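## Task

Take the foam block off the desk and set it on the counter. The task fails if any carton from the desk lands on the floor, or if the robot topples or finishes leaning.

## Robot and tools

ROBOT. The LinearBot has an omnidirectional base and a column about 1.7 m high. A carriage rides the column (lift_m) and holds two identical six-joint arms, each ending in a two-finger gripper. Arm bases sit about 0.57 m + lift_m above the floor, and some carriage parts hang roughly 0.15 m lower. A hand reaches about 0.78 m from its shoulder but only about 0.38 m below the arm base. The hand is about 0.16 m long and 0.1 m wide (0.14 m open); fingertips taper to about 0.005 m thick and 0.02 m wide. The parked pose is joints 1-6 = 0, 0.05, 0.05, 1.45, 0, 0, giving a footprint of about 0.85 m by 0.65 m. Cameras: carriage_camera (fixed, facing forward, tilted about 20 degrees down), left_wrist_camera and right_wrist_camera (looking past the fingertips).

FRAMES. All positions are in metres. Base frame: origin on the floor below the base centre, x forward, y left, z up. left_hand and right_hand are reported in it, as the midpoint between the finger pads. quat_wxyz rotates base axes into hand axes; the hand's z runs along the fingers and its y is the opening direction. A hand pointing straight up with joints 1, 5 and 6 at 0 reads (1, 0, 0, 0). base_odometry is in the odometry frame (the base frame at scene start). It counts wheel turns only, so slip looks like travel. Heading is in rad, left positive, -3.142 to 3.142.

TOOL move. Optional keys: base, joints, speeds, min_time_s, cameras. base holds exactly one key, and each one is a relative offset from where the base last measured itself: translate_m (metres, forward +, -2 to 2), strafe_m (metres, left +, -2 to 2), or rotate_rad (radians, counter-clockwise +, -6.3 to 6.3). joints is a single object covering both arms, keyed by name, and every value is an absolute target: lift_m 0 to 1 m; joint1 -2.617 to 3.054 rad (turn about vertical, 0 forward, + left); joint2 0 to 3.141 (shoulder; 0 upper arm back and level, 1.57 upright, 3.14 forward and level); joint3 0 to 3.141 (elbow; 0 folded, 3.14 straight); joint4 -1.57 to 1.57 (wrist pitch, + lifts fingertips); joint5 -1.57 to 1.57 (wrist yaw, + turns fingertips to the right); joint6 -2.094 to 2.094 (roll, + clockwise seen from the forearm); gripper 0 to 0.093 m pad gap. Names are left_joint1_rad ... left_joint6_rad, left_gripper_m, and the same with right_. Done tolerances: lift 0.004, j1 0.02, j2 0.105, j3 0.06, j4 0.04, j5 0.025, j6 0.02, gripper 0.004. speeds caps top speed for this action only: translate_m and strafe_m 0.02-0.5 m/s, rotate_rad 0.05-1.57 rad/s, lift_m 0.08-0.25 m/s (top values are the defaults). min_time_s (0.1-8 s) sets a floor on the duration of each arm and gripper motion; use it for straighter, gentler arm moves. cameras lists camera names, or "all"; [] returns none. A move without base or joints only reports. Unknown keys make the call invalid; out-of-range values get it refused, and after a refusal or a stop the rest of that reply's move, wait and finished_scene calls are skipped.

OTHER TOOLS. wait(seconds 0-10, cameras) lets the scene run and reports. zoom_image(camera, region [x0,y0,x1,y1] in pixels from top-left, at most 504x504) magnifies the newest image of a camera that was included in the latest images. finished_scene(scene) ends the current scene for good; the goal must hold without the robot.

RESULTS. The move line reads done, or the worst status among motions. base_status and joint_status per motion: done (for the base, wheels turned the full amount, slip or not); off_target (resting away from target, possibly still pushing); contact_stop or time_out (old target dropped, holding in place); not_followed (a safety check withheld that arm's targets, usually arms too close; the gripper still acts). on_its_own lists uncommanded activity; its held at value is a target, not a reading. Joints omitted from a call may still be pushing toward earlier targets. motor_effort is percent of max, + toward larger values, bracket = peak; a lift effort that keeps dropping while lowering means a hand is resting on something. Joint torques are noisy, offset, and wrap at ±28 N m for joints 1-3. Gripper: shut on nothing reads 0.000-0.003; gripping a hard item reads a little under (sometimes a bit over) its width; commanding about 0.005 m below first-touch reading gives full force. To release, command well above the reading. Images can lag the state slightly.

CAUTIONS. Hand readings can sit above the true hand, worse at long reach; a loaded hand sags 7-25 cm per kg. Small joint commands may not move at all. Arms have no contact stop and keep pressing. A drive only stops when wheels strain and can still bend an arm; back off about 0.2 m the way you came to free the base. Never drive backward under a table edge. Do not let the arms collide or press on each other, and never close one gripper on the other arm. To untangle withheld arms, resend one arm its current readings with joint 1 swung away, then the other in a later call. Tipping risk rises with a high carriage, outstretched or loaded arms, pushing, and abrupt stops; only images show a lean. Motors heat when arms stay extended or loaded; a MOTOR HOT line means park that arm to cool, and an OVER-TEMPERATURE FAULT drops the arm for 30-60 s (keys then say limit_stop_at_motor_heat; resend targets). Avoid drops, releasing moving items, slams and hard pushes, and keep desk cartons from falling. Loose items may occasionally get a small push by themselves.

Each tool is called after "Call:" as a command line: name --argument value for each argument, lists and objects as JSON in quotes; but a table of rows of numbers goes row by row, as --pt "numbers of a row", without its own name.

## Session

Call:
move --joints '{"lift_m": 0.7}' --cameras '["carriage_camera"]'

Call:
move --base '{"rotate_rad": 1.57}' --cameras '["carriage_camera"]'

Call:
move --base '{"rotate_rad": 1.57}' --cameras '["carriage_camera"]'

Scene clock: 2.13 s.
Joint torques (N m): left_arm=[0.59 4.25 6.01 -0.22 -0.09 -0.06] | right_arm=[-0.01 4.48 6.97 -0.29 0 -0.12]
move: done
base_odometry: x=+0.000 y=+0.000 heading=+0.000
base_status: not commanded
joint_positions: lift_m=+0.700 left_joint1_rad=-0.005 left_joint2_rad=+0.047 left_joint3_rad=+0.038 left_joint4_rad=+1.447 left_joint5_rad=-0.039 left_joint6_rad=-0.008 left_gripper_m=+0.09396 right_joint1_rad=+0.004 right_joint2_rad=+0.041 right_joint3_rad=+0.059 right_joint4_rad=+1.485 right_joint5_rad=-0.003 right_joint6_rad=+0.011 right_gripper_m=+0.09396
joint_status: all done
motor_effort: lift_m=+31(38) drive_wheels=-1(4)
left_hand: x=+0.2672 y=+0.3155 z=+1.6818 quat_wxyz=(+0.998, -0.020, +0.066, -0.006) (m; base frame)
right_hand: x=+0.2494 y=-0.3084 z=+1.6884 quat_wxyz=(+0.999, -0.001, +0.034, +0.008) (m; base frame)
pictures: carriage_camera
Images, in order (width x height): carriage_camera 504x504.

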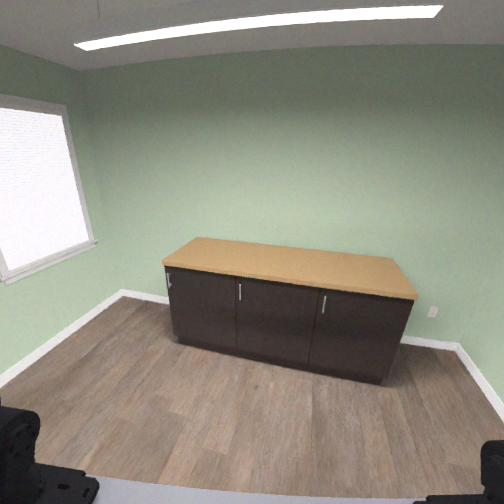

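Scene clock: 5.23 s.
Joint torques (N m): left_arm=[0.47 4.22 6.01 -0.22 -0.09 -0.03] | right_arm=[-0.02 4.52 6.98 -0.28 0.01 -0.12]
move: done
base_odometry: x=+0.000 y=+0.000 heading=+1.569
base_status: done
joint_positions: lift_m=+0.700 left_joint1_rad=-0.005 left_joint2_rad=+0.047 left_joint3_rad=+0.038 left_joint4_rad=+1.447 left_joint5_rad=-0.039 left_joint6_rad=-0.008 left_gripper_m=+0.09397 right_joint1_rad=+0.004 right_joint2_rad=+0.041 right_joint3_rad=+0.059 right_joint4_rad=+1.485 right_joint5_rad=-0.003 right_joint6_rad=+0.011 right_gripper_m=+0.09397
joint_status: not commanded
motor_effort: lift_m=+31(31) drive_wheels=+6(16)
left_hand: x=+0.2672 y=+0.3155 z=+1.6818 quat_wxyz=(+0.998, -0.020, +0.066, -0.006) (m; base frame)
right_hand: x=+0.2494 y=-0.3084 z=+1.6884 quat_wxyz=(+0.999, -0.001, +0.034, +0.008) (m; base frame)
pictures: carriage_camera
Images, in order (width x height): carriage_camera 504x504.

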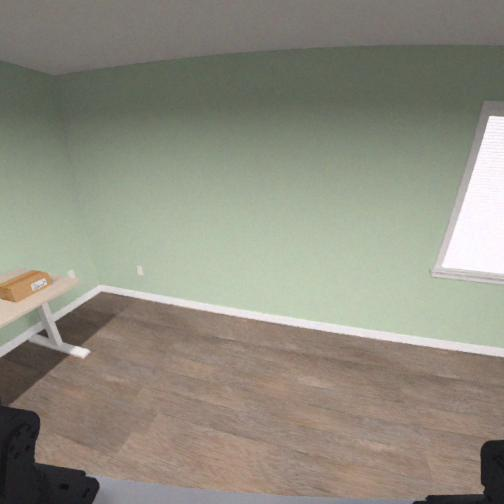

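Scene clock: 8.33 s.
Joint torques (N m): left_arm=[0.77 4.21 6.04 -0.21 -0.1 -0.05] | right_arm=[-0.02 4.51 7.01 -0.29 0 -0.12]
move: done
base_odometry: x=+0.000 y=+0.000 heading=+3.139
base_status: done
joint_positions: lift_m=+0.700 left_joint1_rad=-0.005 left_joint2_rad=+0.047 left_joint3_rad=+0.038 left_joint4_rad=+1.446 left_joint5_rad=-0.039 left_joint6_rad=-0.008 left_gripper_m=+0.09398 right_joint1_rad=+0.004 right_joint2_rad=+0.041 right_joint3_rad=+0.059 right_joint4_rad=+1.485 right_joint5_rad=-0.003 right_joint6_rad=+0.011 right_gripper_m=+0.09398
joint_status: not commanded
motor_effort: lift_m=+31(31) drive_wheels=+7(14)
left_hand: x=+0.2673 y=+0.3155 z=+1.6818 quat_wxyz=(+0.998, -0.020, +0.067, -0.006) (m; base frame)
right_hand: x=+0.2494 y=-0.3084 z=+1.6884 quat_wxyz=(+0.999, -0.001, +0.034, +0.008) (m; base frame)
pictures: carriage_camera
Images, in order (width x height): carriage_camera 504x504.

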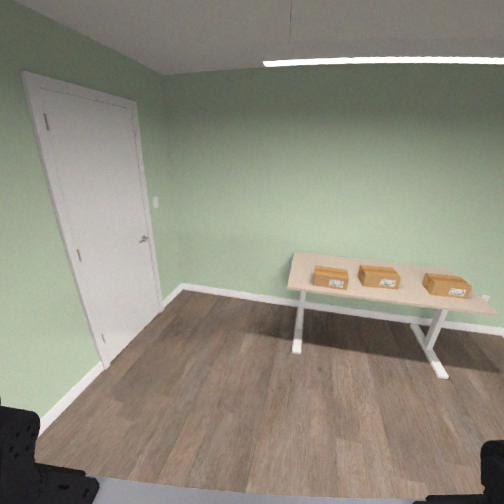

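Call:
move --base '{"rotate_rad": -0.216}' --joints '{"lift_m": 0.9}' --cameras '[]'

Call:
move --base '{"translate_m": 0.6}' --cameras '["carriage_camera"]'

Call:
zoom_image --camera "carriage_camera" --region '[200, 260, 504, 504]'

Scene clock: 26.57 s.
Joint torques (N m): left_arm=[0.69 4.23 6.05 -0.22 -0.09 -0.06] | right_arm=[-0.03 4.46 7.01 -0.3 0.01 -0.11]
move: done
base_odometry: x=+0.000 y=+0.000 heading=+2.923
base_status: done
joint_positions: lift_m=+0.900 left_joint1_rad=-0.005 left_joint2_rad=+0.047 left_joint3_rad=+0.038 left_joint4_rad=+1.446 left_joint5_rad=-0.039 left_joint6_rad=-0.008 left_gripper_m=+0.09398 right_joint1_rad=+0.004 right_joint2_rad=+0.041 right_joint3_rad=+0.059 right_joint4_rad=+1.485 right_joint5_rad=-0.003 right_joint6_rad=+0.011 right_gripper_m=+0.09398
joint_status: all done
motor_effort: lift_m=+31(38) drive_wheels=-10(14)
left_hand: x=+0.2674 y=+0.3155 z=+1.8818 quat_wxyz=(+0.998, -0.020, +0.067, -0.006) (m; base frame)
right_hand: x=+0.2494 y=-0.3084 z=+1.8884 quat_wxyz=(+0.999, -0.001, +0.034, +0.008) (m; base frame)
pictures: none
No camera images: "cameras" was empty.

Scene clock: 30.07 s.
Joint torques (N m): left_arm=[0.59 4.14 6.15 -0.13 -0.1 -0.05] | right_arm=[-0.01 4.46 7.01 -0.28 0 -0.11]
move: done
base_odometry: x=-0.586 y=+0.129 heading=+2.925
base_status: done
joint_positions: lift_m=+0.900 left_joint1_rad=-0.005 left_joint2_rad=+0.047 left_joint3_rad=+0.038 left_joint4_rad=+1.445 left_joint5_rad=-0.039 left_joint6_rad=-0.008 left_gripper_m=+0.09398 right_joint1_rad=+0.004 right_joint2_rad=+0.041 right_joint3_rad=+0.059 right_joint4_rad=+1.485 right_joint5_rad=-0.003 right_joint6_rad=+0.011 right_gripper_m=+0.09398
joint_status: not commanded
motor_effort: lift_m=+31(31) drive_wheels=+8(21)
left_hand: x=+0.2676 y=+0.3155 z=+1.8817 quat_wxyz=(+0.998, -0.020, +0.067, -0.006) (m; base frame)
right_hand: x=+0.2495 y=-0.3084 z=+1.8884 quat_wxyz=(+0.999, -0.001, +0.034, +0.008) (m; base frame)
pictures: carriage_camera
Images, in order (width x height): carriage_camera 504x504.

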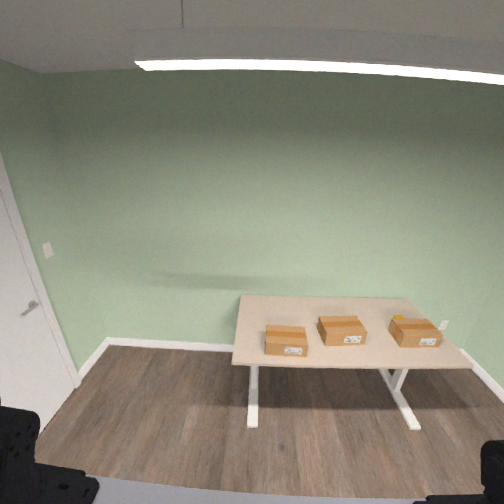

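Scaled by 1.658 from the camera's 504x504 image, which has a finer 720x720 frame.

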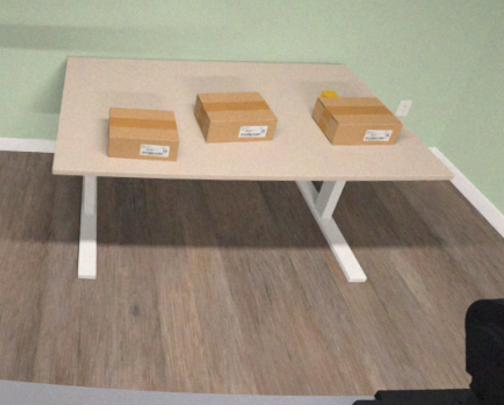

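Call:
move --base '{"strafe_m": -0.753}' --joints '{"right_joint1_rad": 0.0, "right_joint2_rad": 2.9, "right_joint3_rad": 1.945, "right_joint4_rad": -0.736, "right_joint5_rad": 0, "right_joint6_rad": 0, "right_gripper_m": 0.093}' --min_time_s 2.5 --cameras '["carriage_camera"]'

Call:
zoom_image --camera "carriage_camera" --region '[220, 280, 480, 480]'

Scene clock: 53.97 s.
Joint torques (N m): left_arm=[0.47 4.23 6.01 -0.2 -0.09 -0.04] | right_arm=[0.23 -13.56 7.28 -0.12 0.04 -0.21]
move: done
base_odometry: x=-0.424 y=+0.864 heading=+2.925
base_status: done
joint_positions: lift_m=+0.900 left_joint1_rad=-0.005 left_joint2_rad=+0.047 left_joint3_rad=+0.038 left_joint4_rad=+1.446 left_joint5_rad=-0.039 left_joint6_rad=-0.008 left_gripper_m=+0.09398 right_joint1_rad=-0.003 right_joint2_rad=+2.897 right_joint3_rad=+1.926 right_joint4_rad=-0.717 right_joint5_rad=-0.002 right_joint6_rad=+0.011 right_gripper_m=+0.09308
joint_status: all done
motor_effort: lift_m=+31(31) drive_wheels=-5(12)
left_hand: x=+0.2675 y=+0.3155 z=+1.8817 quat_wxyz=(+0.998, -0.020, +0.067, -0.005) (m; base frame)
right_hand: x=+0.6681 y=-0.3098 z=+1.2194 quat_wxyz=(-0.058, +0.007, +0.998, +0.001) (m; base frame)
pictures: carriage_camera
Images, in order (width x height): carriage_camera 504x504.

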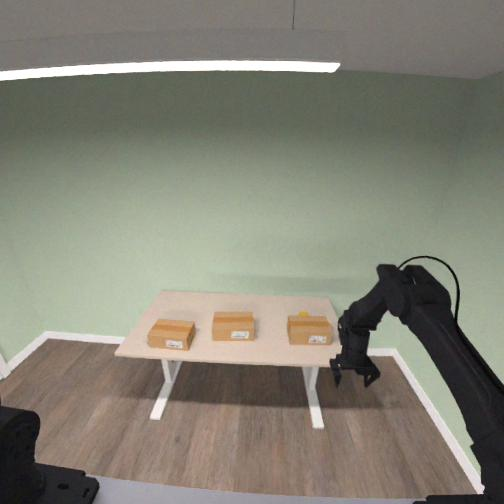

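Scaled by 1.938 from the camera's 504x504 image, which has a finer 720x720 frame.

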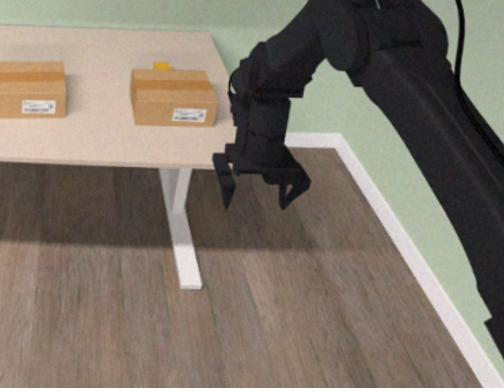

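Call:
move --base '{"rotate_rad": -0.035}' --cameras '[]'

Call:
move --base '{"translate_m": 0.83}' --joints '{"lift_m": 0.8}' --cameras '["carriage_camera", "right_wrist_camera"]'

Scene clock: 64.27 s.
Joint torques (N m): left_arm=[0.59 4.23 5.96 -0.22 -0.09 -0.05] | right_arm=[0.49 -13.55 7.13 -0.08 0.04 -0.23]
move: done
base_odometry: x=-0.424 y=+0.865 heading=+2.891
base_status: done
joint_positions: lift_m=+0.900 left_joint1_rad=-0.005 left_joint2_rad=+0.047 left_joint3_rad=+0.038 left_joint4_rad=+1.446 left_joint5_rad=-0.039 left_joint6_rad=-0.008 left_gripper_m=+0.09398 right_joint1_rad=-0.006 right_joint2_rad=+2.897 right_joint3_rad=+1.927 right_joint4_rad=-0.722 right_joint5_rad=-0.002 right_joint6_rad=+0.011 right_gripper_m=+0.09308
joint_status: not commanded
motor_effort: lift_m=+31(31) drive_wheels=-11(12)
left_hand: x=+0.2674 y=+0.3155 z=+1.8818 quat_wxyz=(+0.998, -0.020, +0.067, -0.005) (m; base frame)
right_hand: x=+0.6673 y=-0.3112 z=+1.2196 quat_wxyz=(-0.060, +0.008, +0.998, +0.001) (m; base frame)
pictures: none
No camera images: "cameras" was empty.

Scene clock: 68.33 s.
Joint torques (N m): left_arm=[0.59 4.08 6.04 -0.21 -0.08 -0.06] | right_arm=[0.44 -14.6 6.6 -0.05 0.04 -0.23]
move: done
base_odometry: x=-1.228 y=+1.071 heading=+2.890
base_status: done
joint_positions: lift_m=+0.800 left_joint1_rad=-0.005 left_joint2_rad=+0.047 left_joint3_rad=+0.038 left_joint4_rad=+1.446 left_joint5_rad=-0.039 left_joint6_rad=-0.008 left_gripper_m=+0.09398 right_joint1_rad=-0.006 right_joint2_rad=+2.908 right_joint3_rad=+1.931 right_joint4_rad=-0.729 right_joint5_rad=-0.002 right_joint6_rad=+0.011 right_gripper_m=+0.09308
joint_status: all done
motor_effort: lift_m=+28(28) drive_wheels=-8(16)
left_hand: x=+0.2675 y=+0.3156 z=+1.7820 quat_wxyz=(+0.998, -0.020, +0.067, -0.005) (m; base frame)
right_hand: x=+0.6632 y=-0.3112 z=+1.1161 quat_wxyz=(-0.068, +0.008, +0.998, +0.001) (m; base frame)
pictures: carriage_camera, right_wrist_camera
Images, in order (width x height): carriage_camera 504x504, right_wrist_camera 504x504.

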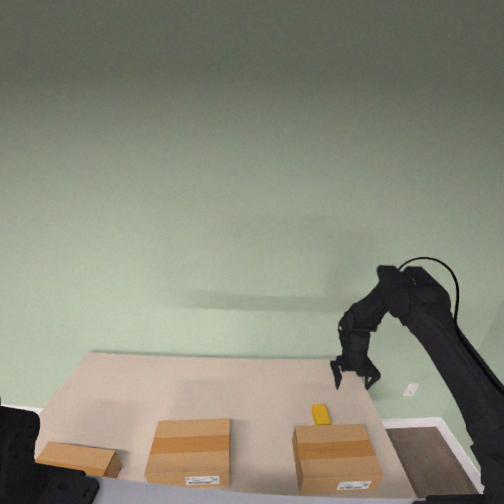

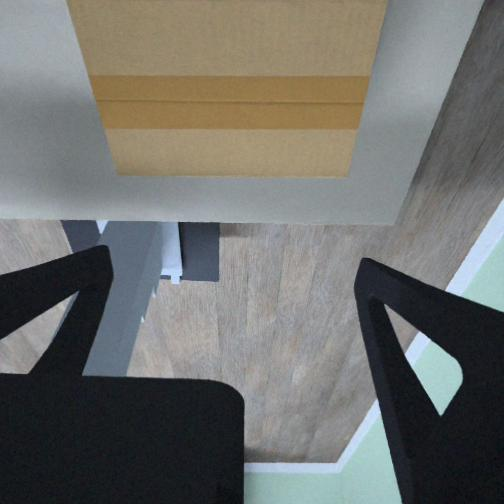

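Call:
move --base '{"translate_m": 0.09}' --cameras '[]'

Call:
move --base '{"strafe_m": 0.045}' --joints '{"lift_m": 0.66}' --cameras '["carriage_camera", "right_wrist_camera"]'

Scene clock: 79.40 s.
Joint torques (N m): left_arm=[0.57 4.25 6.02 -0.16 -0.09 -0.04] | right_arm=[0.5 -14.64 6.72 -0.04 0.03 -0.22]
move: done
base_odometry: x=-1.315 y=+1.094 heading=+2.890
base_status: done
joint_positions: lift_m=+0.800 left_joint1_rad=-0.005 left_joint2_rad=+0.047 left_joint3_rad=+0.038 left_joint4_rad=+1.444 left_joint5_rad=-0.039 left_joint6_rad=-0.008 left_gripper_m=+0.09398 right_joint1_rad=-0.006 right_joint2_rad=+2.908 right_joint3_rad=+1.931 right_joint4_rad=-0.730 right_joint5_rad=-0.002 right_joint6_rad=+0.011 right_gripper_m=+0.09308
joint_status: not commanded
motor_effort: lift_m=+28(28) drive_wheels=+1(15)
left_hand: x=+0.2678 y=+0.3156 z=+1.7820 quat_wxyz=(+0.998, -0.020, +0.068, -0.005) (m; base frame)
right_hand: x=+0.6630 y=-0.3112 z=+1.1161 quat_wxyz=(-0.068, +0.008, +0.998, +0.001) (m; base frame)
pictures: none
No camera images: "cameras" was empty.

Scene clock: 80.57 s.
Joint torques (N m): left_arm=[0.66 4.23 6 -0.19 -0.08 -0.06] | right_arm=[0.01 -14.71 6.39 -0.02 0.04 -0.23]
move: done
base_odometry: x=-1.327 y=+1.051 heading=+2.889
base_status: done
joint_positions: lift_m=+0.660 left_joint1_rad=-0.005 left_joint2_rad=+0.047 left_joint3_rad=+0.038 left_joint4_rad=+1.445 left_joint5_rad=-0.039 left_joint6_rad=-0.008 left_gripper_m=+0.09398 right_joint1_rad=-0.001 right_joint2_rad=+2.909 right_joint3_rad=+1.934 right_joint4_rad=-0.730 right_joint5_rad=-0.001 right_joint6_rad=+0.011 right_gripper_m=+0.09308
joint_status: all done
motor_effort: lift_m=+27(29) drive_wheels=-4(11)
left_hand: x=+0.2677 y=+0.3156 z=+1.6420 quat_wxyz=(+0.998, -0.020, +0.067, -0.005) (m; base frame)
right_hand: x=+0.6636 y=-0.3090 z=+0.9761 quat_wxyz=(-0.068, +0.006, +0.998, +0.000) (m; base frame)
pictures: carriage_camera, right_wrist_camera
Images, in order (width x height): carriage_camera 504x504, right_wrist_camera 504x504.

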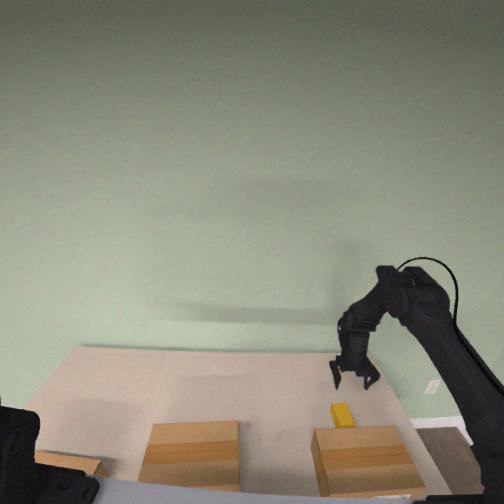

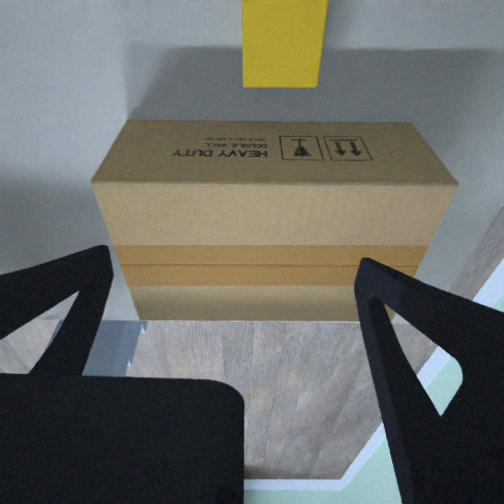

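Call:
move --base '{"translate_m": 0.045}' --cameras '[]'

Call:
move --base '{"strafe_m": -0.018}' --joints '{"lift_m": 0.61}' --cameras '["carriage_camera", "right_wrist_camera"]'

Call:
zoom_image --camera "carriage_camera" --region '[290, 340, 450, 500]'

Scene clock: 130.77 s.
Joint torques (N m): left_arm=[0.49 4.15 5.98 -0.17 -0.1 -0.05] | right_arm=[0.01 -14.76 6.42 -0.02 0.03 -0.23]
move: done
base_odometry: x=-1.370 y=+1.062 heading=+2.890
base_status: done
joint_positions: lift_m=+0.660 left_joint1_rad=-0.005 left_joint2_rad=+0.047 left_joint3_rad=+0.038 left_joint4_rad=+1.444 left_joint5_rad=-0.039 left_joint6_rad=-0.008 left_gripper_m=+0.09398 right_joint1_rad=-0.001 right_joint2_rad=+2.909 right_joint3_rad=+1.934 right_joint4_rad=-0.731 right_joint5_rad=-0.001 right_joint6_rad=+0.011 right_gripper_m=+0.09308
joint_status: not commanded
motor_effort: lift_m=+27(28) drive_wheels=-10(16)
left_hand: x=+0.2678 y=+0.3156 z=+1.6420 quat_wxyz=(+0.997, -0.020, +0.068, -0.005) (m; base frame)
right_hand: x=+0.6633 y=-0.3090 z=+0.9761 quat_wxyz=(-0.068, +0.006, +0.998, +0.000) (m; base frame)
pictures: none
No camera images: "cameras" was empty.

Scene clock: 131.70 s.
Joint torques (N m): left_arm=[0.62 4.21 6.05 -0.19 -0.08 -0.04] | right_arm=[-0.03 -14.95 6.34 -0.02 0.03 -0.22]
move: done
base_odometry: x=-1.366 y=+1.079 heading=+2.890
base_status: done
joint_positions: lift_m=+0.610 left_joint1_rad=-0.005 left_joint2_rad=+0.047 left_joint3_rad=+0.038 left_joint4_rad=+1.444 left_joint5_rad=-0.040 left_joint6_rad=-0.008 left_gripper_m=+0.09398 right_joint1_rad=+0.000 right_joint2_rad=+2.911 right_joint3_rad=+1.935 right_joint4_rad=-0.732 right_joint5_rad=-0.001 right_joint6_rad=+0.011 right_gripper_m=+0.09308
joint_status: all done
motor_effort: lift_m=+27(29) drive_wheels=+2(11)
left_hand: x=+0.2678 y=+0.3156 z=+1.5920 quat_wxyz=(+0.998, -0.020, +0.068, -0.005) (m; base frame)
right_hand: x=+0.6630 y=-0.3088 z=+0.9257 quat_wxyz=(-0.069, +0.006, +0.998, +0.000) (m; base frame)
pictures: carriage_camera, right_wrist_camera
Images, in order (width x height): carriage_camera 504x504, right_wrist_camera 504x504.

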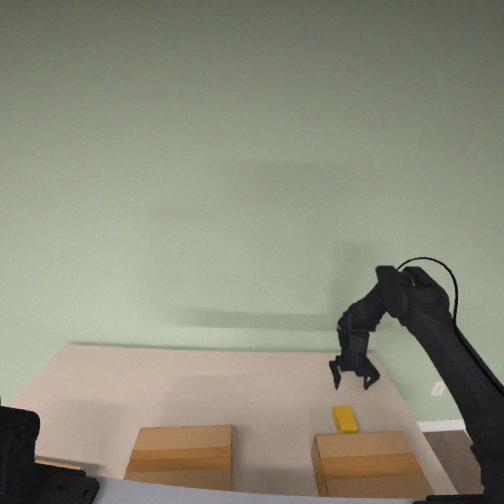

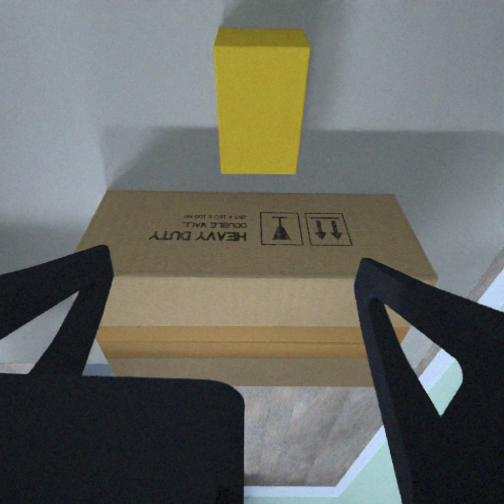

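Scaled by 3.150 from the camera's 504x504 image, which has a finer 720x720 frame.

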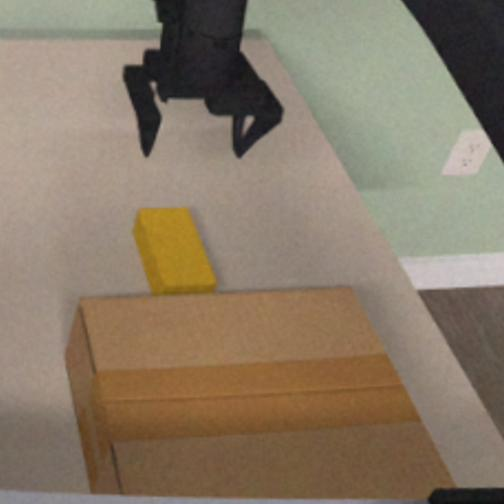

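Call:
move --base '{"strafe_m": -0.008}' --joints '{"lift_m": 0.53}' --speeds '{"lift_m": 0.12}' --cameras '["right_wrist_camera"]'

Scene clock: 146.07 s.
Joint torques (N m): left_arm=[0.61 4.3 5.94 -0.19 -0.08 -0.04] | right_arm=[0.13 -14.94 6.13 0.02 0.03 -0.22]
move: done
base_odometry: x=-1.364 y=+1.087 heading=+2.891
base_status: done
joint_positions: lift_m=+0.530 left_joint1_rad=-0.005 left_joint2_rad=+0.047 left_joint3_rad=+0.038 left_joint4_rad=+1.444 left_joint5_rad=-0.040 left_joint6_rad=-0.008 left_gripper_m=+0.09398 right_joint1_rad=-0.002 right_joint2_rad=+2.911 right_joint3_rad=+1.936 right_joint4_rad=-0.733 right_joint5_rad=-0.001 right_joint6_rad=+0.011 right_gripper_m=+0.09308
joint_status: all done
motor_effort: lift_m=+28(29) drive_wheels=-7(11)
left_hand: x=+0.2677 y=+0.3157 z=+1.5120 quat_wxyz=(+0.998, -0.020, +0.068, -0.005) (m; base frame)
right_hand: x=+0.6629 y=-0.3097 z=+0.8456 quat_wxyz=(-0.069, +0.007, +0.998, +0.000) (m; base frame)
pictures: right_wrist_camera
Images, in order (width x height): right_wrist_camera 504x504.

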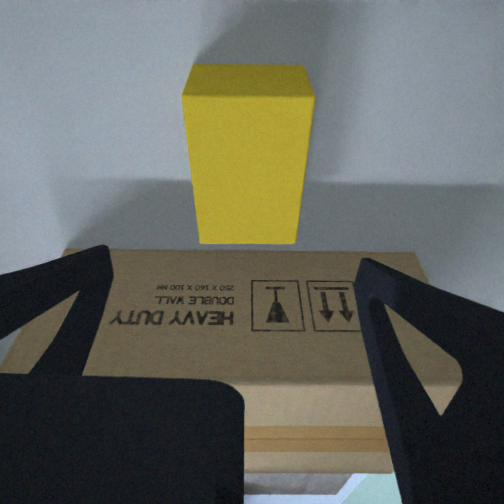

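Call:
move --joints '{"lift_m": 0.482}' --speeds '{"lift_m": 0.1}' --cameras '["right_wrist_camera"]'

Scene clock: 154.43 s.
Joint torques (N m): left_arm=[0.65 4.18 5.93 -0.2 -0.06 -0.05] | right_arm=[0.13 -14.99 6.12 0.01 0.02 -0.23]
move: done
base_odometry: x=-1.364 y=+1.087 heading=+2.891
base_status: not commanded
joint_positions: lift_m=+0.482 left_joint1_rad=-0.005 left_joint2_rad=+0.047 left_joint3_rad=+0.038 left_joint4_rad=+1.444 left_joint5_rad=-0.040 left_joint6_rad=-0.008 left_gripper_m=+0.09398 right_joint1_rad=-0.002 right_joint2_rad=+2.912 right_joint3_rad=+1.936 right_joint4_rad=-0.734 right_joint5_rad=-0.001 right_joint6_rad=+0.011 right_gripper_m=+0.09308
joint_status: all done
motor_effort: lift_m=+28(28) drive_wheels=+3(5)
left_hand: x=+0.2677 y=+0.3157 z=+1.4640 quat_wxyz=(+0.998, -0.020, +0.068, -0.005) (m; base frame)
right_hand: x=+0.6627 y=-0.3097 z=+0.7976 quat_wxyz=(-0.070, +0.007, +0.998, +0.000) (m; base frame)
pictures: right_wrist_camera
Images, in order (width x height): right_wrist_camera 504x504.

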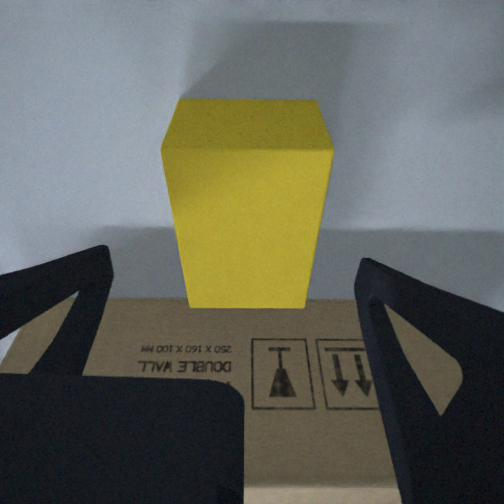

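Call:
move --joints '{"lift_m": 0.461}' --speeds '{"lift_m": 0.1}' --cameras '["right_wrist_camera"]'

Call:
move --joints '{"right_gripper_m": 0.046}' --min_time_s 1.2 --cameras '["right_wrist_camera"]'

Scene clock: 161.27 s.
Joint torques (N m): left_arm=[0.54 4.19 6.02 -0.18 -0.09 -0.05] | right_arm=[0.13 -15.02 6.08 0.01 0.02 -0.23]
move: done
base_odometry: x=-1.364 y=+1.087 heading=+2.891
base_status: not commanded
joint_positions: lift_m=+0.461 left_joint1_rad=-0.005 left_joint2_rad=+0.047 left_joint3_rad=+0.038 left_joint4_rad=+1.444 left_joint5_rad=-0.040 left_joint6_rad=-0.008 left_gripper_m=+0.09398 right_joint1_rad=-0.002 right_joint2_rad=+2.912 right_joint3_rad=+1.936 right_joint4_rad=-0.736 right_joint5_rad=-0.001 right_joint6_rad=+0.011 right_gripper_m=+0.09308
joint_status: all done
motor_effort: lift_m=+27(28) drive_wheels=+3(6)
left_hand: x=+0.2677 y=+0.3157 z=+1.4430 quat_wxyz=(+0.998, -0.020, +0.068, -0.005) (m; base frame)
right_hand: x=+0.6625 y=-0.3097 z=+0.7767 quat_wxyz=(-0.070, +0.007, +0.998, +0.000) (m; base frame)
pictures: right_wrist_camera
Images, in order (width x height): right_wrist_camera 504x504.

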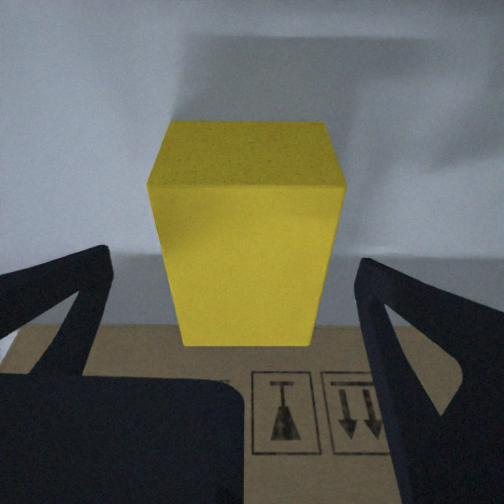

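Scene clock: 162.77 s.
Joint torques (N m): left_arm=[0.57 4.25 6.02 -0.19 -0.08 -0.04] | right_arm=[0.1 -14.97 6.13 0.03 0.01 -0.22]
move: off_target
base_odometry: x=-1.364 y=+1.087 heading=+2.891
base_status: not commanded
joint_positions: lift_m=+0.461 left_joint1_rad=-0.005 left_joint2_rad=+0.047 left_joint3_rad=+0.038 left_joint4_rad=+1.444 left_joint5_rad=-0.040 left_joint6_rad=-0.008 left_gripper_m=+0.09398 right_joint1_rad=-0.002 right_joint2_rad=+2.912 right_joint3_rad=+1.936 right_joint4_rad=-0.736 right_joint5_rad=-0.001 right_joint6_rad=+0.011 right_gripper_m=+0.05411
joint_status: right_gripper_m off_target (ended at +0.05414, target +0.04600)
motor_effort: lift_m=+27(28) drive_wheels=+5(5)
left_hand: x=+0.2677 y=+0.3157 z=+1.4430 quat_wxyz=(+0.998, -0.020, +0.068, -0.005) (m; base frame)
right_hand: x=+0.6625 y=-0.3098 z=+0.7767 quat_wxyz=(-0.070, +0.007, +0.998, +0.000) (m; base frame)
pictures: right_wrist_camera
Images, in order (width x height): right_wrist_camera 504x504.

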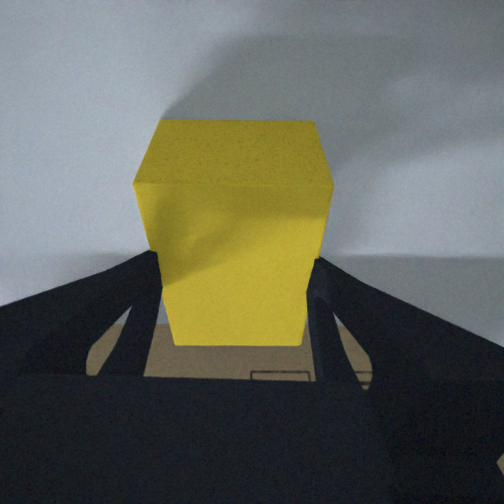

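Call:
move --joints '{"lift_m": 0.66}' --cameras '["right_wrist_camera"]'

Call:
move --base '{"translate_m": -0.45}' --joints '{"lift_m": 0.78}' --cameras '[]'

Call:
move --base '{"rotate_rad": -3.15}' --cameras '["carriage_camera"]'

Scene clock: 186.30 s.
Joint torques (N m): left_arm=[0.57 4.19 5.97 -0.2 -0.08 -0.05] | right_arm=[0.12 -15.1 6.09 0.02 0.02 -0.22]
move: done
base_odometry: x=-1.364 y=+1.087 heading=+2.891
base_status: not commanded
joint_positions: lift_m=+0.660 left_joint1_rad=-0.005 left_joint2_rad=+0.047 left_joint3_rad=+0.038 left_joint4_rad=+1.444 left_joint5_rad=-0.040 left_joint6_rad=-0.008 left_gripper_m=+0.09398 right_joint1_rad=-0.002 right_joint2_rad=+2.913 right_joint3_rad=+1.936 right_joint4_rad=-0.736 right_joint5_rad=-0.001 right_joint6_rad=+0.011 right_gripper_m=+0.05408
joint_status: all done
motor_effort: lift_m=+31(38) drive_wheels=+1(6)
left_hand: x=+0.2677 y=+0.3157 z=+1.6417 quat_wxyz=(+0.998, -0.020, +0.068, -0.005) (m; base frame)
right_hand: x=+0.6621 y=-0.3098 z=+0.9749 quat_wxyz=(-0.071, +0.007, +0.997, +0.000) (m; base frame)
pictures: right_wrist_camera
Images, in order (width x height): right_wrist_camera 504x504.

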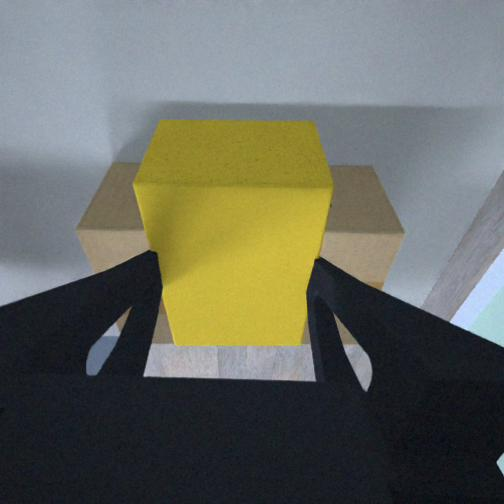

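Scene clock: 189.27 s.
Joint torques (N m): left_arm=[0.55 4.26 5.96 -0.16 -0.09 -0.05] | right_arm=[0.12 -15.13 5.98 0.02 0.02 -0.23]
move: done
base_odometry: x=-0.928 y=+0.975 heading=+2.891
base_status: done
joint_positions: lift_m=+0.780 left_joint1_rad=-0.005 left_joint2_rad=+0.047 left_joint3_rad=+0.038 left_joint4_rad=+1.445 left_joint5_rad=-0.040 left_joint6_rad=-0.008 left_gripper_m=+0.09398 right_joint1_rad=-0.002 right_joint2_rad=+2.913 right_joint3_rad=+1.937 right_joint4_rad=-0.735 right_joint5_rad=-0.001 right_joint6_rad=+0.011 right_gripper_m=+0.05408
joint_status: all done
motor_effort: lift_m=+30(38) drive_wheels=-5(12)
left_hand: x=+0.2677 y=+0.3157 z=+1.7618 quat_wxyz=(+0.998, -0.020, +0.067, -0.005) (m; base frame)
right_hand: x=+0.6626 y=-0.3098 z=+1.0950 quat_wxyz=(-0.070, +0.007, +0.998, +0.000) (m; base frame)
pictures: none
No camera images: "cameras" was empty.

Scene clock: 193.53 s.
Joint torques (N m): left_arm=[0.66 4.23 5.93 -0.17 -0.08 -0.05] | right_arm=[0.64 -15.17 5.81 -0.08 0.02 -0.22]
move: done
base_odometry: x=-0.929 y=+0.975 heading=-0.259
base_status: done
joint_positions: lift_m=+0.780 left_joint1_rad=-0.005 left_joint2_rad=+0.047 left_joint3_rad=+0.038 left_joint4_rad=+1.443 left_joint5_rad=-0.040 left_joint6_rad=-0.008 left_gripper_m=+0.09400 right_joint1_rad=-0.008 right_joint2_rad=+2.913 right_joint3_rad=+1.940 right_joint4_rad=-0.723 right_joint5_rad=-0.001 right_joint6_rad=+0.011 right_gripper_m=+0.05408
joint_status: not commanded
motor_effort: lift_m=+30(31) drive_wheels=+7(20)
left_hand: x=+0.2680 y=+0.3157 z=+1.7617 quat_wxyz=(+0.997, -0.020, +0.068, -0.005) (m; base frame)
right_hand: x=+0.6666 y=-0.3124 z=+1.0949 quat_wxyz=(-0.063, +0.010, +0.998, +0.000) (m; base frame)
pictures: carriage_camera
Images, in order (width x height): carriage_camera 504x504.

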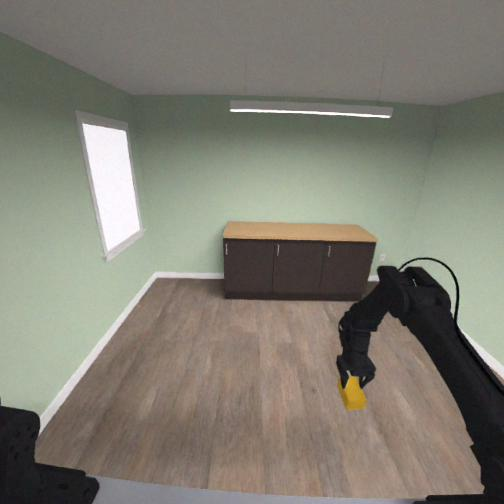

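Call:
move --base '{"translate_m": 1.8}' --cameras '["carriage_camera"]'

Scene clock: 203.40 s.
Joint torques (N m): left_arm=[0.57 4.29 5.97 -0.19 -0.08 -0.04] | right_arm=[0.46 -15.19 5.75 -0.05 0.03 -0.21]
move: done
base_odometry: x=+0.811 y=+0.512 heading=-0.260
base_status: done
joint_positions: lift_m=+0.780 left_joint1_rad=-0.005 left_joint2_rad=+0.047 left_joint3_rad=+0.038 left_joint4_rad=+1.445 left_joint5_rad=-0.040 left_joint6_rad=-0.008 left_gripper_m=+0.09400 right_joint1_rad=-0.006 right_joint2_rad=+2.913 right_joint3_rad=+1.940 right_joint4_rad=-0.726 right_joint5_rad=-0.001 right_joint6_rad=+0.011 right_gripper_m=+0.05408
joint_status: not commanded
motor_effort: lift_m=+31(31) drive_wheels=-11(25)
left_hand: x=+0.2677 y=+0.3157 z=+1.7618 quat_wxyz=(+0.998, -0.020, +0.067, -0.005) (m; base frame)
right_hand: x=+0.6658 y=-0.3114 z=+1.0950 quat_wxyz=(-0.064, +0.008, +0.998, +0.000) (m; base frame)
pictures: carriage_camera
Images, in order (width x height): carriage_camera 504x504.

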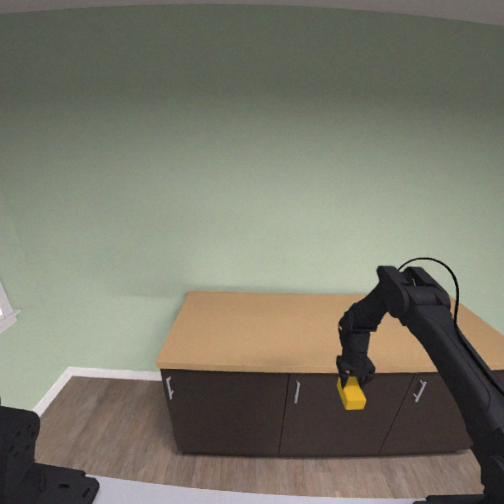

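Call:
move --base '{"translate_m": 0.37}' --joints '{"lift_m": 0.73}' --cameras '["carriage_camera", "right_wrist_camera"]'

Scene clock: 211.80 s.
Joint torques (N m): left_arm=[0.58 4.23 6.04 -0.18 -0.08 -0.06] | right_arm=[0.5 -15.27 5.82 -0.03 0.02 -0.22]
move: done
base_odometry: x=+1.168 y=+0.416 heading=-0.261
base_status: done
joint_positions: lift_m=+0.730 left_joint1_rad=-0.005 left_joint2_rad=+0.047 left_joint3_rad=+0.038 left_joint4_rad=+1.445 left_joint5_rad=-0.040 left_joint6_rad=-0.008 left_gripper_m=+0.09400 right_joint1_rad=-0.006 right_joint2_rad=+2.915 right_joint3_rad=+1.939 right_joint4_rad=-0.731 right_joint5_rad=-0.001 right_joint6_rad=+0.011 right_gripper_m=+0.05408
joint_status: all done
motor_effort: lift_m=+27(29) drive_wheels=-9(18)
left_hand: x=+0.2676 y=+0.3157 z=+1.7120 quat_wxyz=(+0.998, -0.020, +0.067, -0.005) (m; base frame)
right_hand: x=+0.6637 y=-0.3114 z=+1.0447 quat_wxyz=(-0.068, +0.008, +0.998, +0.000) (m; base frame)
pictures: carriage_camera, right_wrist_camera
Images, in order (width x height): carriage_camera 504x504, right_wrist_camera 504x504.

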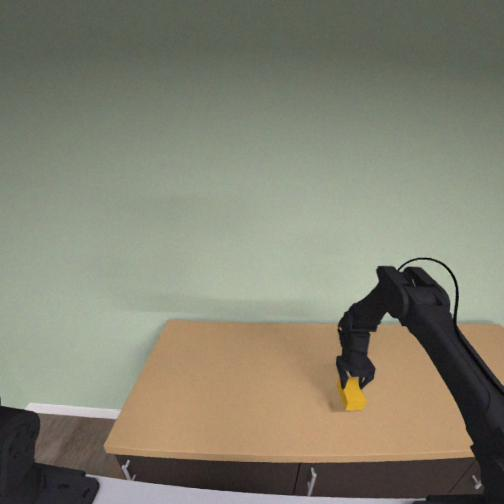

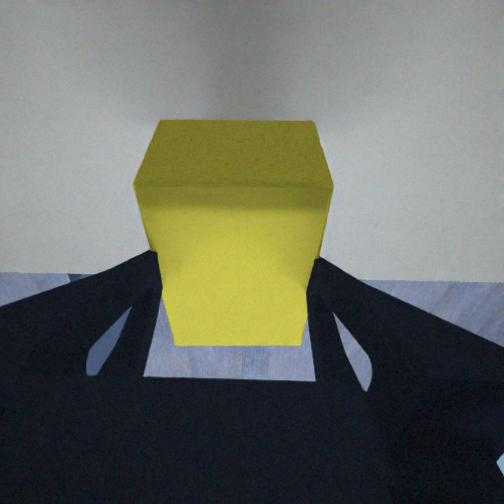

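Call:
move --base '{"translate_m": 0.07}' --joints '{"lift_m": 0.685}' --speeds '{"lift_m": 0.12}' --cameras '["right_wrist_camera"]'

Call:
move --joints '{"lift_m": 0.66}' --speeds '{"lift_m": 0.08}' --cameras '["right_wrist_camera"]'

Scene clock: 218.93 s.
Joint torques (N m): left_arm=[0.57 4.22 6.04 -0.18 -0.08 -0.04] | right_arm=[0.43 -15.24 5.79 0 0.01 -0.22]
move: done
base_odometry: x=+1.236 y=+0.398 heading=-0.262
base_status: done
joint_positions: lift_m=+0.685 left_joint1_rad=-0.005 left_joint2_rad=+0.047 left_joint3_rad=+0.038 left_joint4_rad=+1.444 left_joint5_rad=-0.040 left_joint6_rad=-0.008 left_gripper_m=+0.09400 right_joint1_rad=-0.005 right_joint2_rad=+2.915 right_joint3_rad=+1.939 right_joint4_rad=-0.733 right_joint5_rad=-0.001 right_joint6_rad=+0.011 right_gripper_m=+0.05408
joint_status: all done
motor_effort: lift_m=+28(28) drive_wheels=+5(18)
left_hand: x=+0.2678 y=+0.3157 z=+1.6669 quat_wxyz=(+0.997, -0.020, +0.068, -0.005) (m; base frame)
right_hand: x=+0.6633 y=-0.3113 z=+0.9997 quat_wxyz=(-0.069, +0.008, +0.998, +0.000) (m; base frame)
pictures: right_wrist_camera
Images, in order (width x height): right_wrist_camera 504x504.

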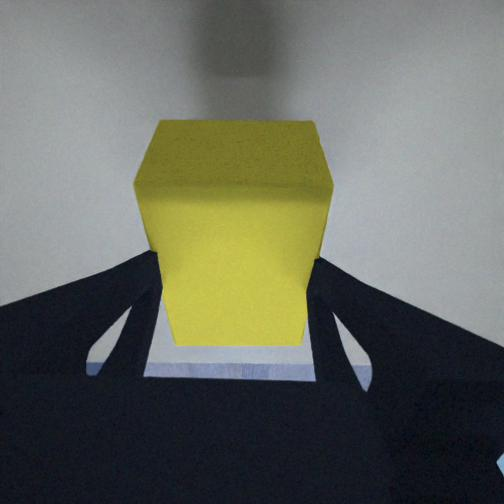

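Scene clock: 219.73 s.
Joint torques (N m): left_arm=[0.5 4.18 6.05 -0.15 -0.09 -0.04] | right_arm=[0.4 -15.3 5.82 0 0.02 -0.23]
move: done
base_odometry: x=+1.236 y=+0.398 heading=-0.262
base_status: not commanded
joint_positions: lift_m=+0.660 left_joint1_rad=-0.005 left_joint2_rad=+0.047 left_joint3_rad=+0.038 left_joint4_rad=+1.444 left_joint5_rad=-0.040 left_joint6_rad=-0.008 left_gripper_m=+0.09400 right_joint1_rad=-0.005 right_joint2_rad=+2.915 right_joint3_rad=+1.939 right_joint4_rad=-0.733 right_joint5_rad=-0.001 right_joint6_rad=+0.011 right_gripper_m=+0.05408
joint_status: all done
motor_effort: lift_m=+28(29) drive_wheels=-8(12)
left_hand: x=+0.2677 y=+0.3157 z=+1.6420 quat_wxyz=(+0.998, -0.020, +0.068, -0.005) (m; base frame)
right_hand: x=+0.6631 y=-0.3113 z=+0.9747 quat_wxyz=(-0.069, +0.008, +0.998, +0.000) (m; base frame)
pictures: right_wrist_camera
Images, in order (width x height): right_wrist_camera 504x504.

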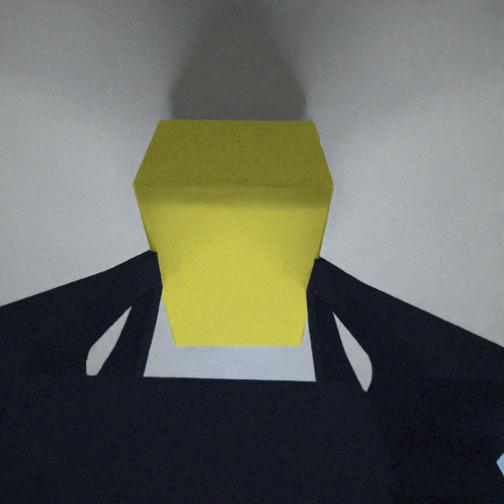

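Call:
move --joints '{"lift_m": 0.651}' --speeds '{"lift_m": 0.08}' --cameras '[]'

Call:
move --joints '{"lift_m": 0.645}' --speeds '{"lift_m": 0.08}' --cameras '["right_wrist_camera"]'

Scene clock: 223.87 s.
Joint torques (N m): left_arm=[0.51 4.23 5.98 -0.17 -0.08 -0.05] | right_arm=[0.42 -15.19 5.76 0.02 0.02 -0.23]
move: done
base_odometry: x=+1.236 y=+0.398 heading=-0.262
base_status: not commanded
joint_positions: lift_m=+0.651 left_joint1_rad=-0.005 left_joint2_rad=+0.047 left_joint3_rad=+0.038 left_joint4_rad=+1.444 left_joint5_rad=-0.040 left_joint6_rad=-0.008 left_gripper_m=+0.09400 right_joint1_rad=-0.005 right_joint2_rad=+2.913 right_joint3_rad=+1.940 right_joint4_rad=-0.731 right_joint5_rad=-0.001 right_joint6_rad=+0.011 right_gripper_m=+0.05408
joint_status: all done
motor_effort: lift_m=+27(28) drive_wheels=-11(11)
left_hand: x=+0.2677 y=+0.3157 z=+1.6331 quat_wxyz=(+0.998, -0.020, +0.068, -0.005) (m; base frame)
right_hand: x=+0.6646 y=-0.3113 z=+0.9666 quat_wxyz=(-0.067, +0.008, +0.998, +0.000) (m; base frame)
pictures: none
No camera images: "cameras" was empty.

Scene clock: 224.30 s.
Joint torques (N m): left_arm=[0.53 4.22 5.96 -0.19 -0.08 -0.04] | right_arm=[0.44 -14.24 5.63 0.14 0.02 -0.23]
move: done
base_odometry: x=+1.236 y=+0.398 heading=-0.262
base_status: not commanded
joint_positions: lift_m=+0.645 left_joint1_rad=-0.005 left_joint2_rad=+0.047 left_joint3_rad=+0.038 left_joint4_rad=+1.444 left_joint5_rad=-0.040 left_joint6_rad=-0.008 left_gripper_m=+0.09400 right_joint1_rad=-0.005 right_joint2_rad=+2.904 right_joint3_rad=+1.942 right_joint4_rad=-0.745 right_joint5_rad=-0.001 right_joint6_rad=+0.011 right_gripper_m=+0.05408
joint_status: all done
motor_effort: lift_m=+26(26) drive_wheels=-10(12)
left_hand: x=+0.2677 y=+0.3157 z=+1.6272 quat_wxyz=(+0.998, -0.020, +0.068, -0.005) (m; base frame)
right_hand: x=+0.6654 y=-0.3113 z=+0.9654 quat_wxyz=(-0.068, +0.008, +0.998, +0.000) (m; base frame)
pictures: right_wrist_camera
Images, in order (width x height): right_wrist_camera 504x504.

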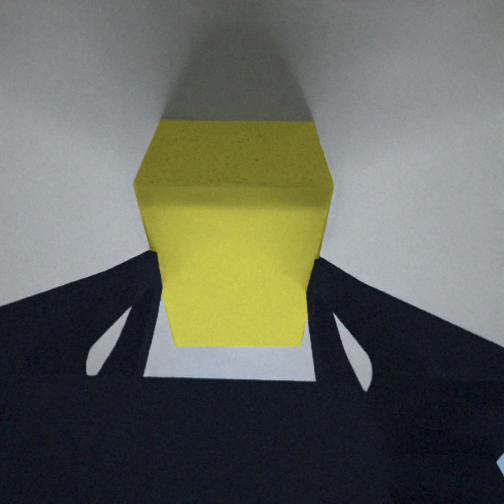

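Call:
move --joints '{"lift_m": 0.65}' --speeds '{"lift_m": 0.08}' --cameras '[]'

Call:
move --joints '{"right_gripper_m": 0.09}' --min_time_s 1.0 --cameras '[]'

Call:
move --joints '{"lift_m": 0.76}' --cameras '["right_wrist_camera"]'

Scene clock: 232.47 s.
Joint torques (N m): left_arm=[0.61 4.23 5.94 -0.2 -0.09 -0.05] | right_arm=[0.5 -14.3 5.63 0.13 0.03 -0.22]
move: done
base_odometry: x=+1.236 y=+0.398 heading=-0.262
base_status: not commanded
joint_positions: lift_m=+0.650 left_joint1_rad=-0.005 left_joint2_rad=+0.047 left_joint3_rad=+0.038 left_joint4_rad=+1.444 left_joint5_rad=-0.040 left_joint6_rad=-0.008 left_gripper_m=+0.09400 right_joint1_rad=-0.005 right_joint2_rad=+2.904 right_joint3_rad=+1.942 right_joint4_rad=-0.743 right_joint5_rad=-0.001 right_joint6_rad=+0.011 right_gripper_m=+0.05408
joint_status: all done
motor_effort: lift_m=+32(35) drive_wheels=-9(11)
left_hand: x=+0.2677 y=+0.3157 z=+1.6316 quat_wxyz=(+0.998, -0.020, +0.068, -0.005) (m; base frame)
right_hand: x=+0.6658 y=-0.3113 z=+0.9696 quat_wxyz=(-0.067, +0.008, +0.998, +0.000) (m; base frame)
pictures: none
No camera images: "cameras" was empty.

Scene clock: 233.77 s.
Joint torques (N m): left_arm=[0.58 4.22 5.97 -0.18 -0.07 -0.05] | right_arm=[0.46 -14.28 5.61 0.12 0.02 -0.23]
move: done
base_odometry: x=+1.236 y=+0.398 heading=-0.262
base_status: not commanded
joint_positions: lift_m=+0.650 left_joint1_rad=-0.005 left_joint2_rad=+0.047 left_joint3_rad=+0.038 left_joint4_rad=+1.444 left_joint5_rad=-0.040 left_joint6_rad=-0.008 left_gripper_m=+0.09400 right_joint1_rad=-0.005 right_joint2_rad=+2.904 right_joint3_rad=+1.942 right_joint4_rad=-0.743 right_joint5_rad=-0.001 right_joint6_rad=+0.011 right_gripper_m=+0.08994
joint_status: all done
motor_effort: lift_m=+31(32) drive_wheels=+4(12)
left_hand: x=+0.2677 y=+0.3157 z=+1.6316 quat_wxyz=(+0.998, -0.020, +0.068, -0.005) (m; base frame)
right_hand: x=+0.6658 y=-0.3113 z=+0.9696 quat_wxyz=(-0.067, +0.008, +0.998, +0.000) (m; base frame)
pictures: none
No camera images: "cameras" was empty.

Scene clock: 234.73 s.
Joint torques (N m): left_arm=[0.51 4.37 6.01 -0.17 -0.09 -0.04] | right_arm=[0.42 -14.57 5.59 0.1 0.03 -0.23]
move: done
base_odometry: x=+1.236 y=+0.398 heading=-0.262
base_status: not commanded
joint_positions: lift_m=+0.760 left_joint1_rad=-0.005 left_joint2_rad=+0.047 left_joint3_rad=+0.038 left_joint4_rad=+1.444 left_joint5_rad=-0.040 left_joint6_rad=-0.008 left_gripper_m=+0.09400 right_joint1_rad=-0.005 right_joint2_rad=+2.907 right_joint3_rad=+1.942 right_joint4_rad=-0.743 right_joint5_rad=-0.001 right_joint6_rad=+0.011 right_gripper_m=+0.08994
joint_status: all done
motor_effort: lift_m=+31(38) drive_wheels=+9(12)
left_hand: x=+0.2677 y=+0.3157 z=+1.7417 quat_wxyz=(+0.998, -0.020, +0.068, -0.005) (m; base frame)
right_hand: x=+0.6647 y=-0.3113 z=+1.0783 quat_wxyz=(-0.069, +0.008, +0.998, +0.000) (m; base frame)
pictures: right_wrist_camera
Images, in order (width x height): right_wrist_camera 504x504.

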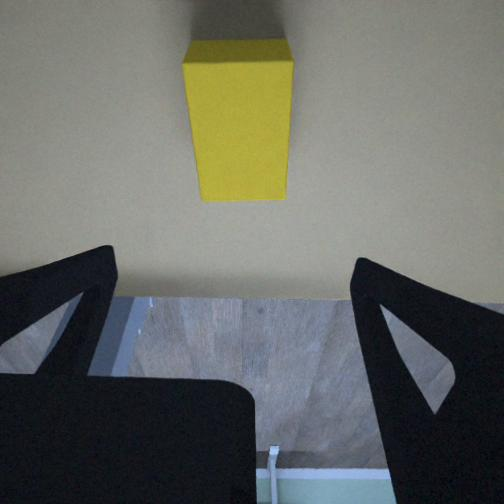

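Call:
finished_scene --scene 2

The scene is finished: the task was done.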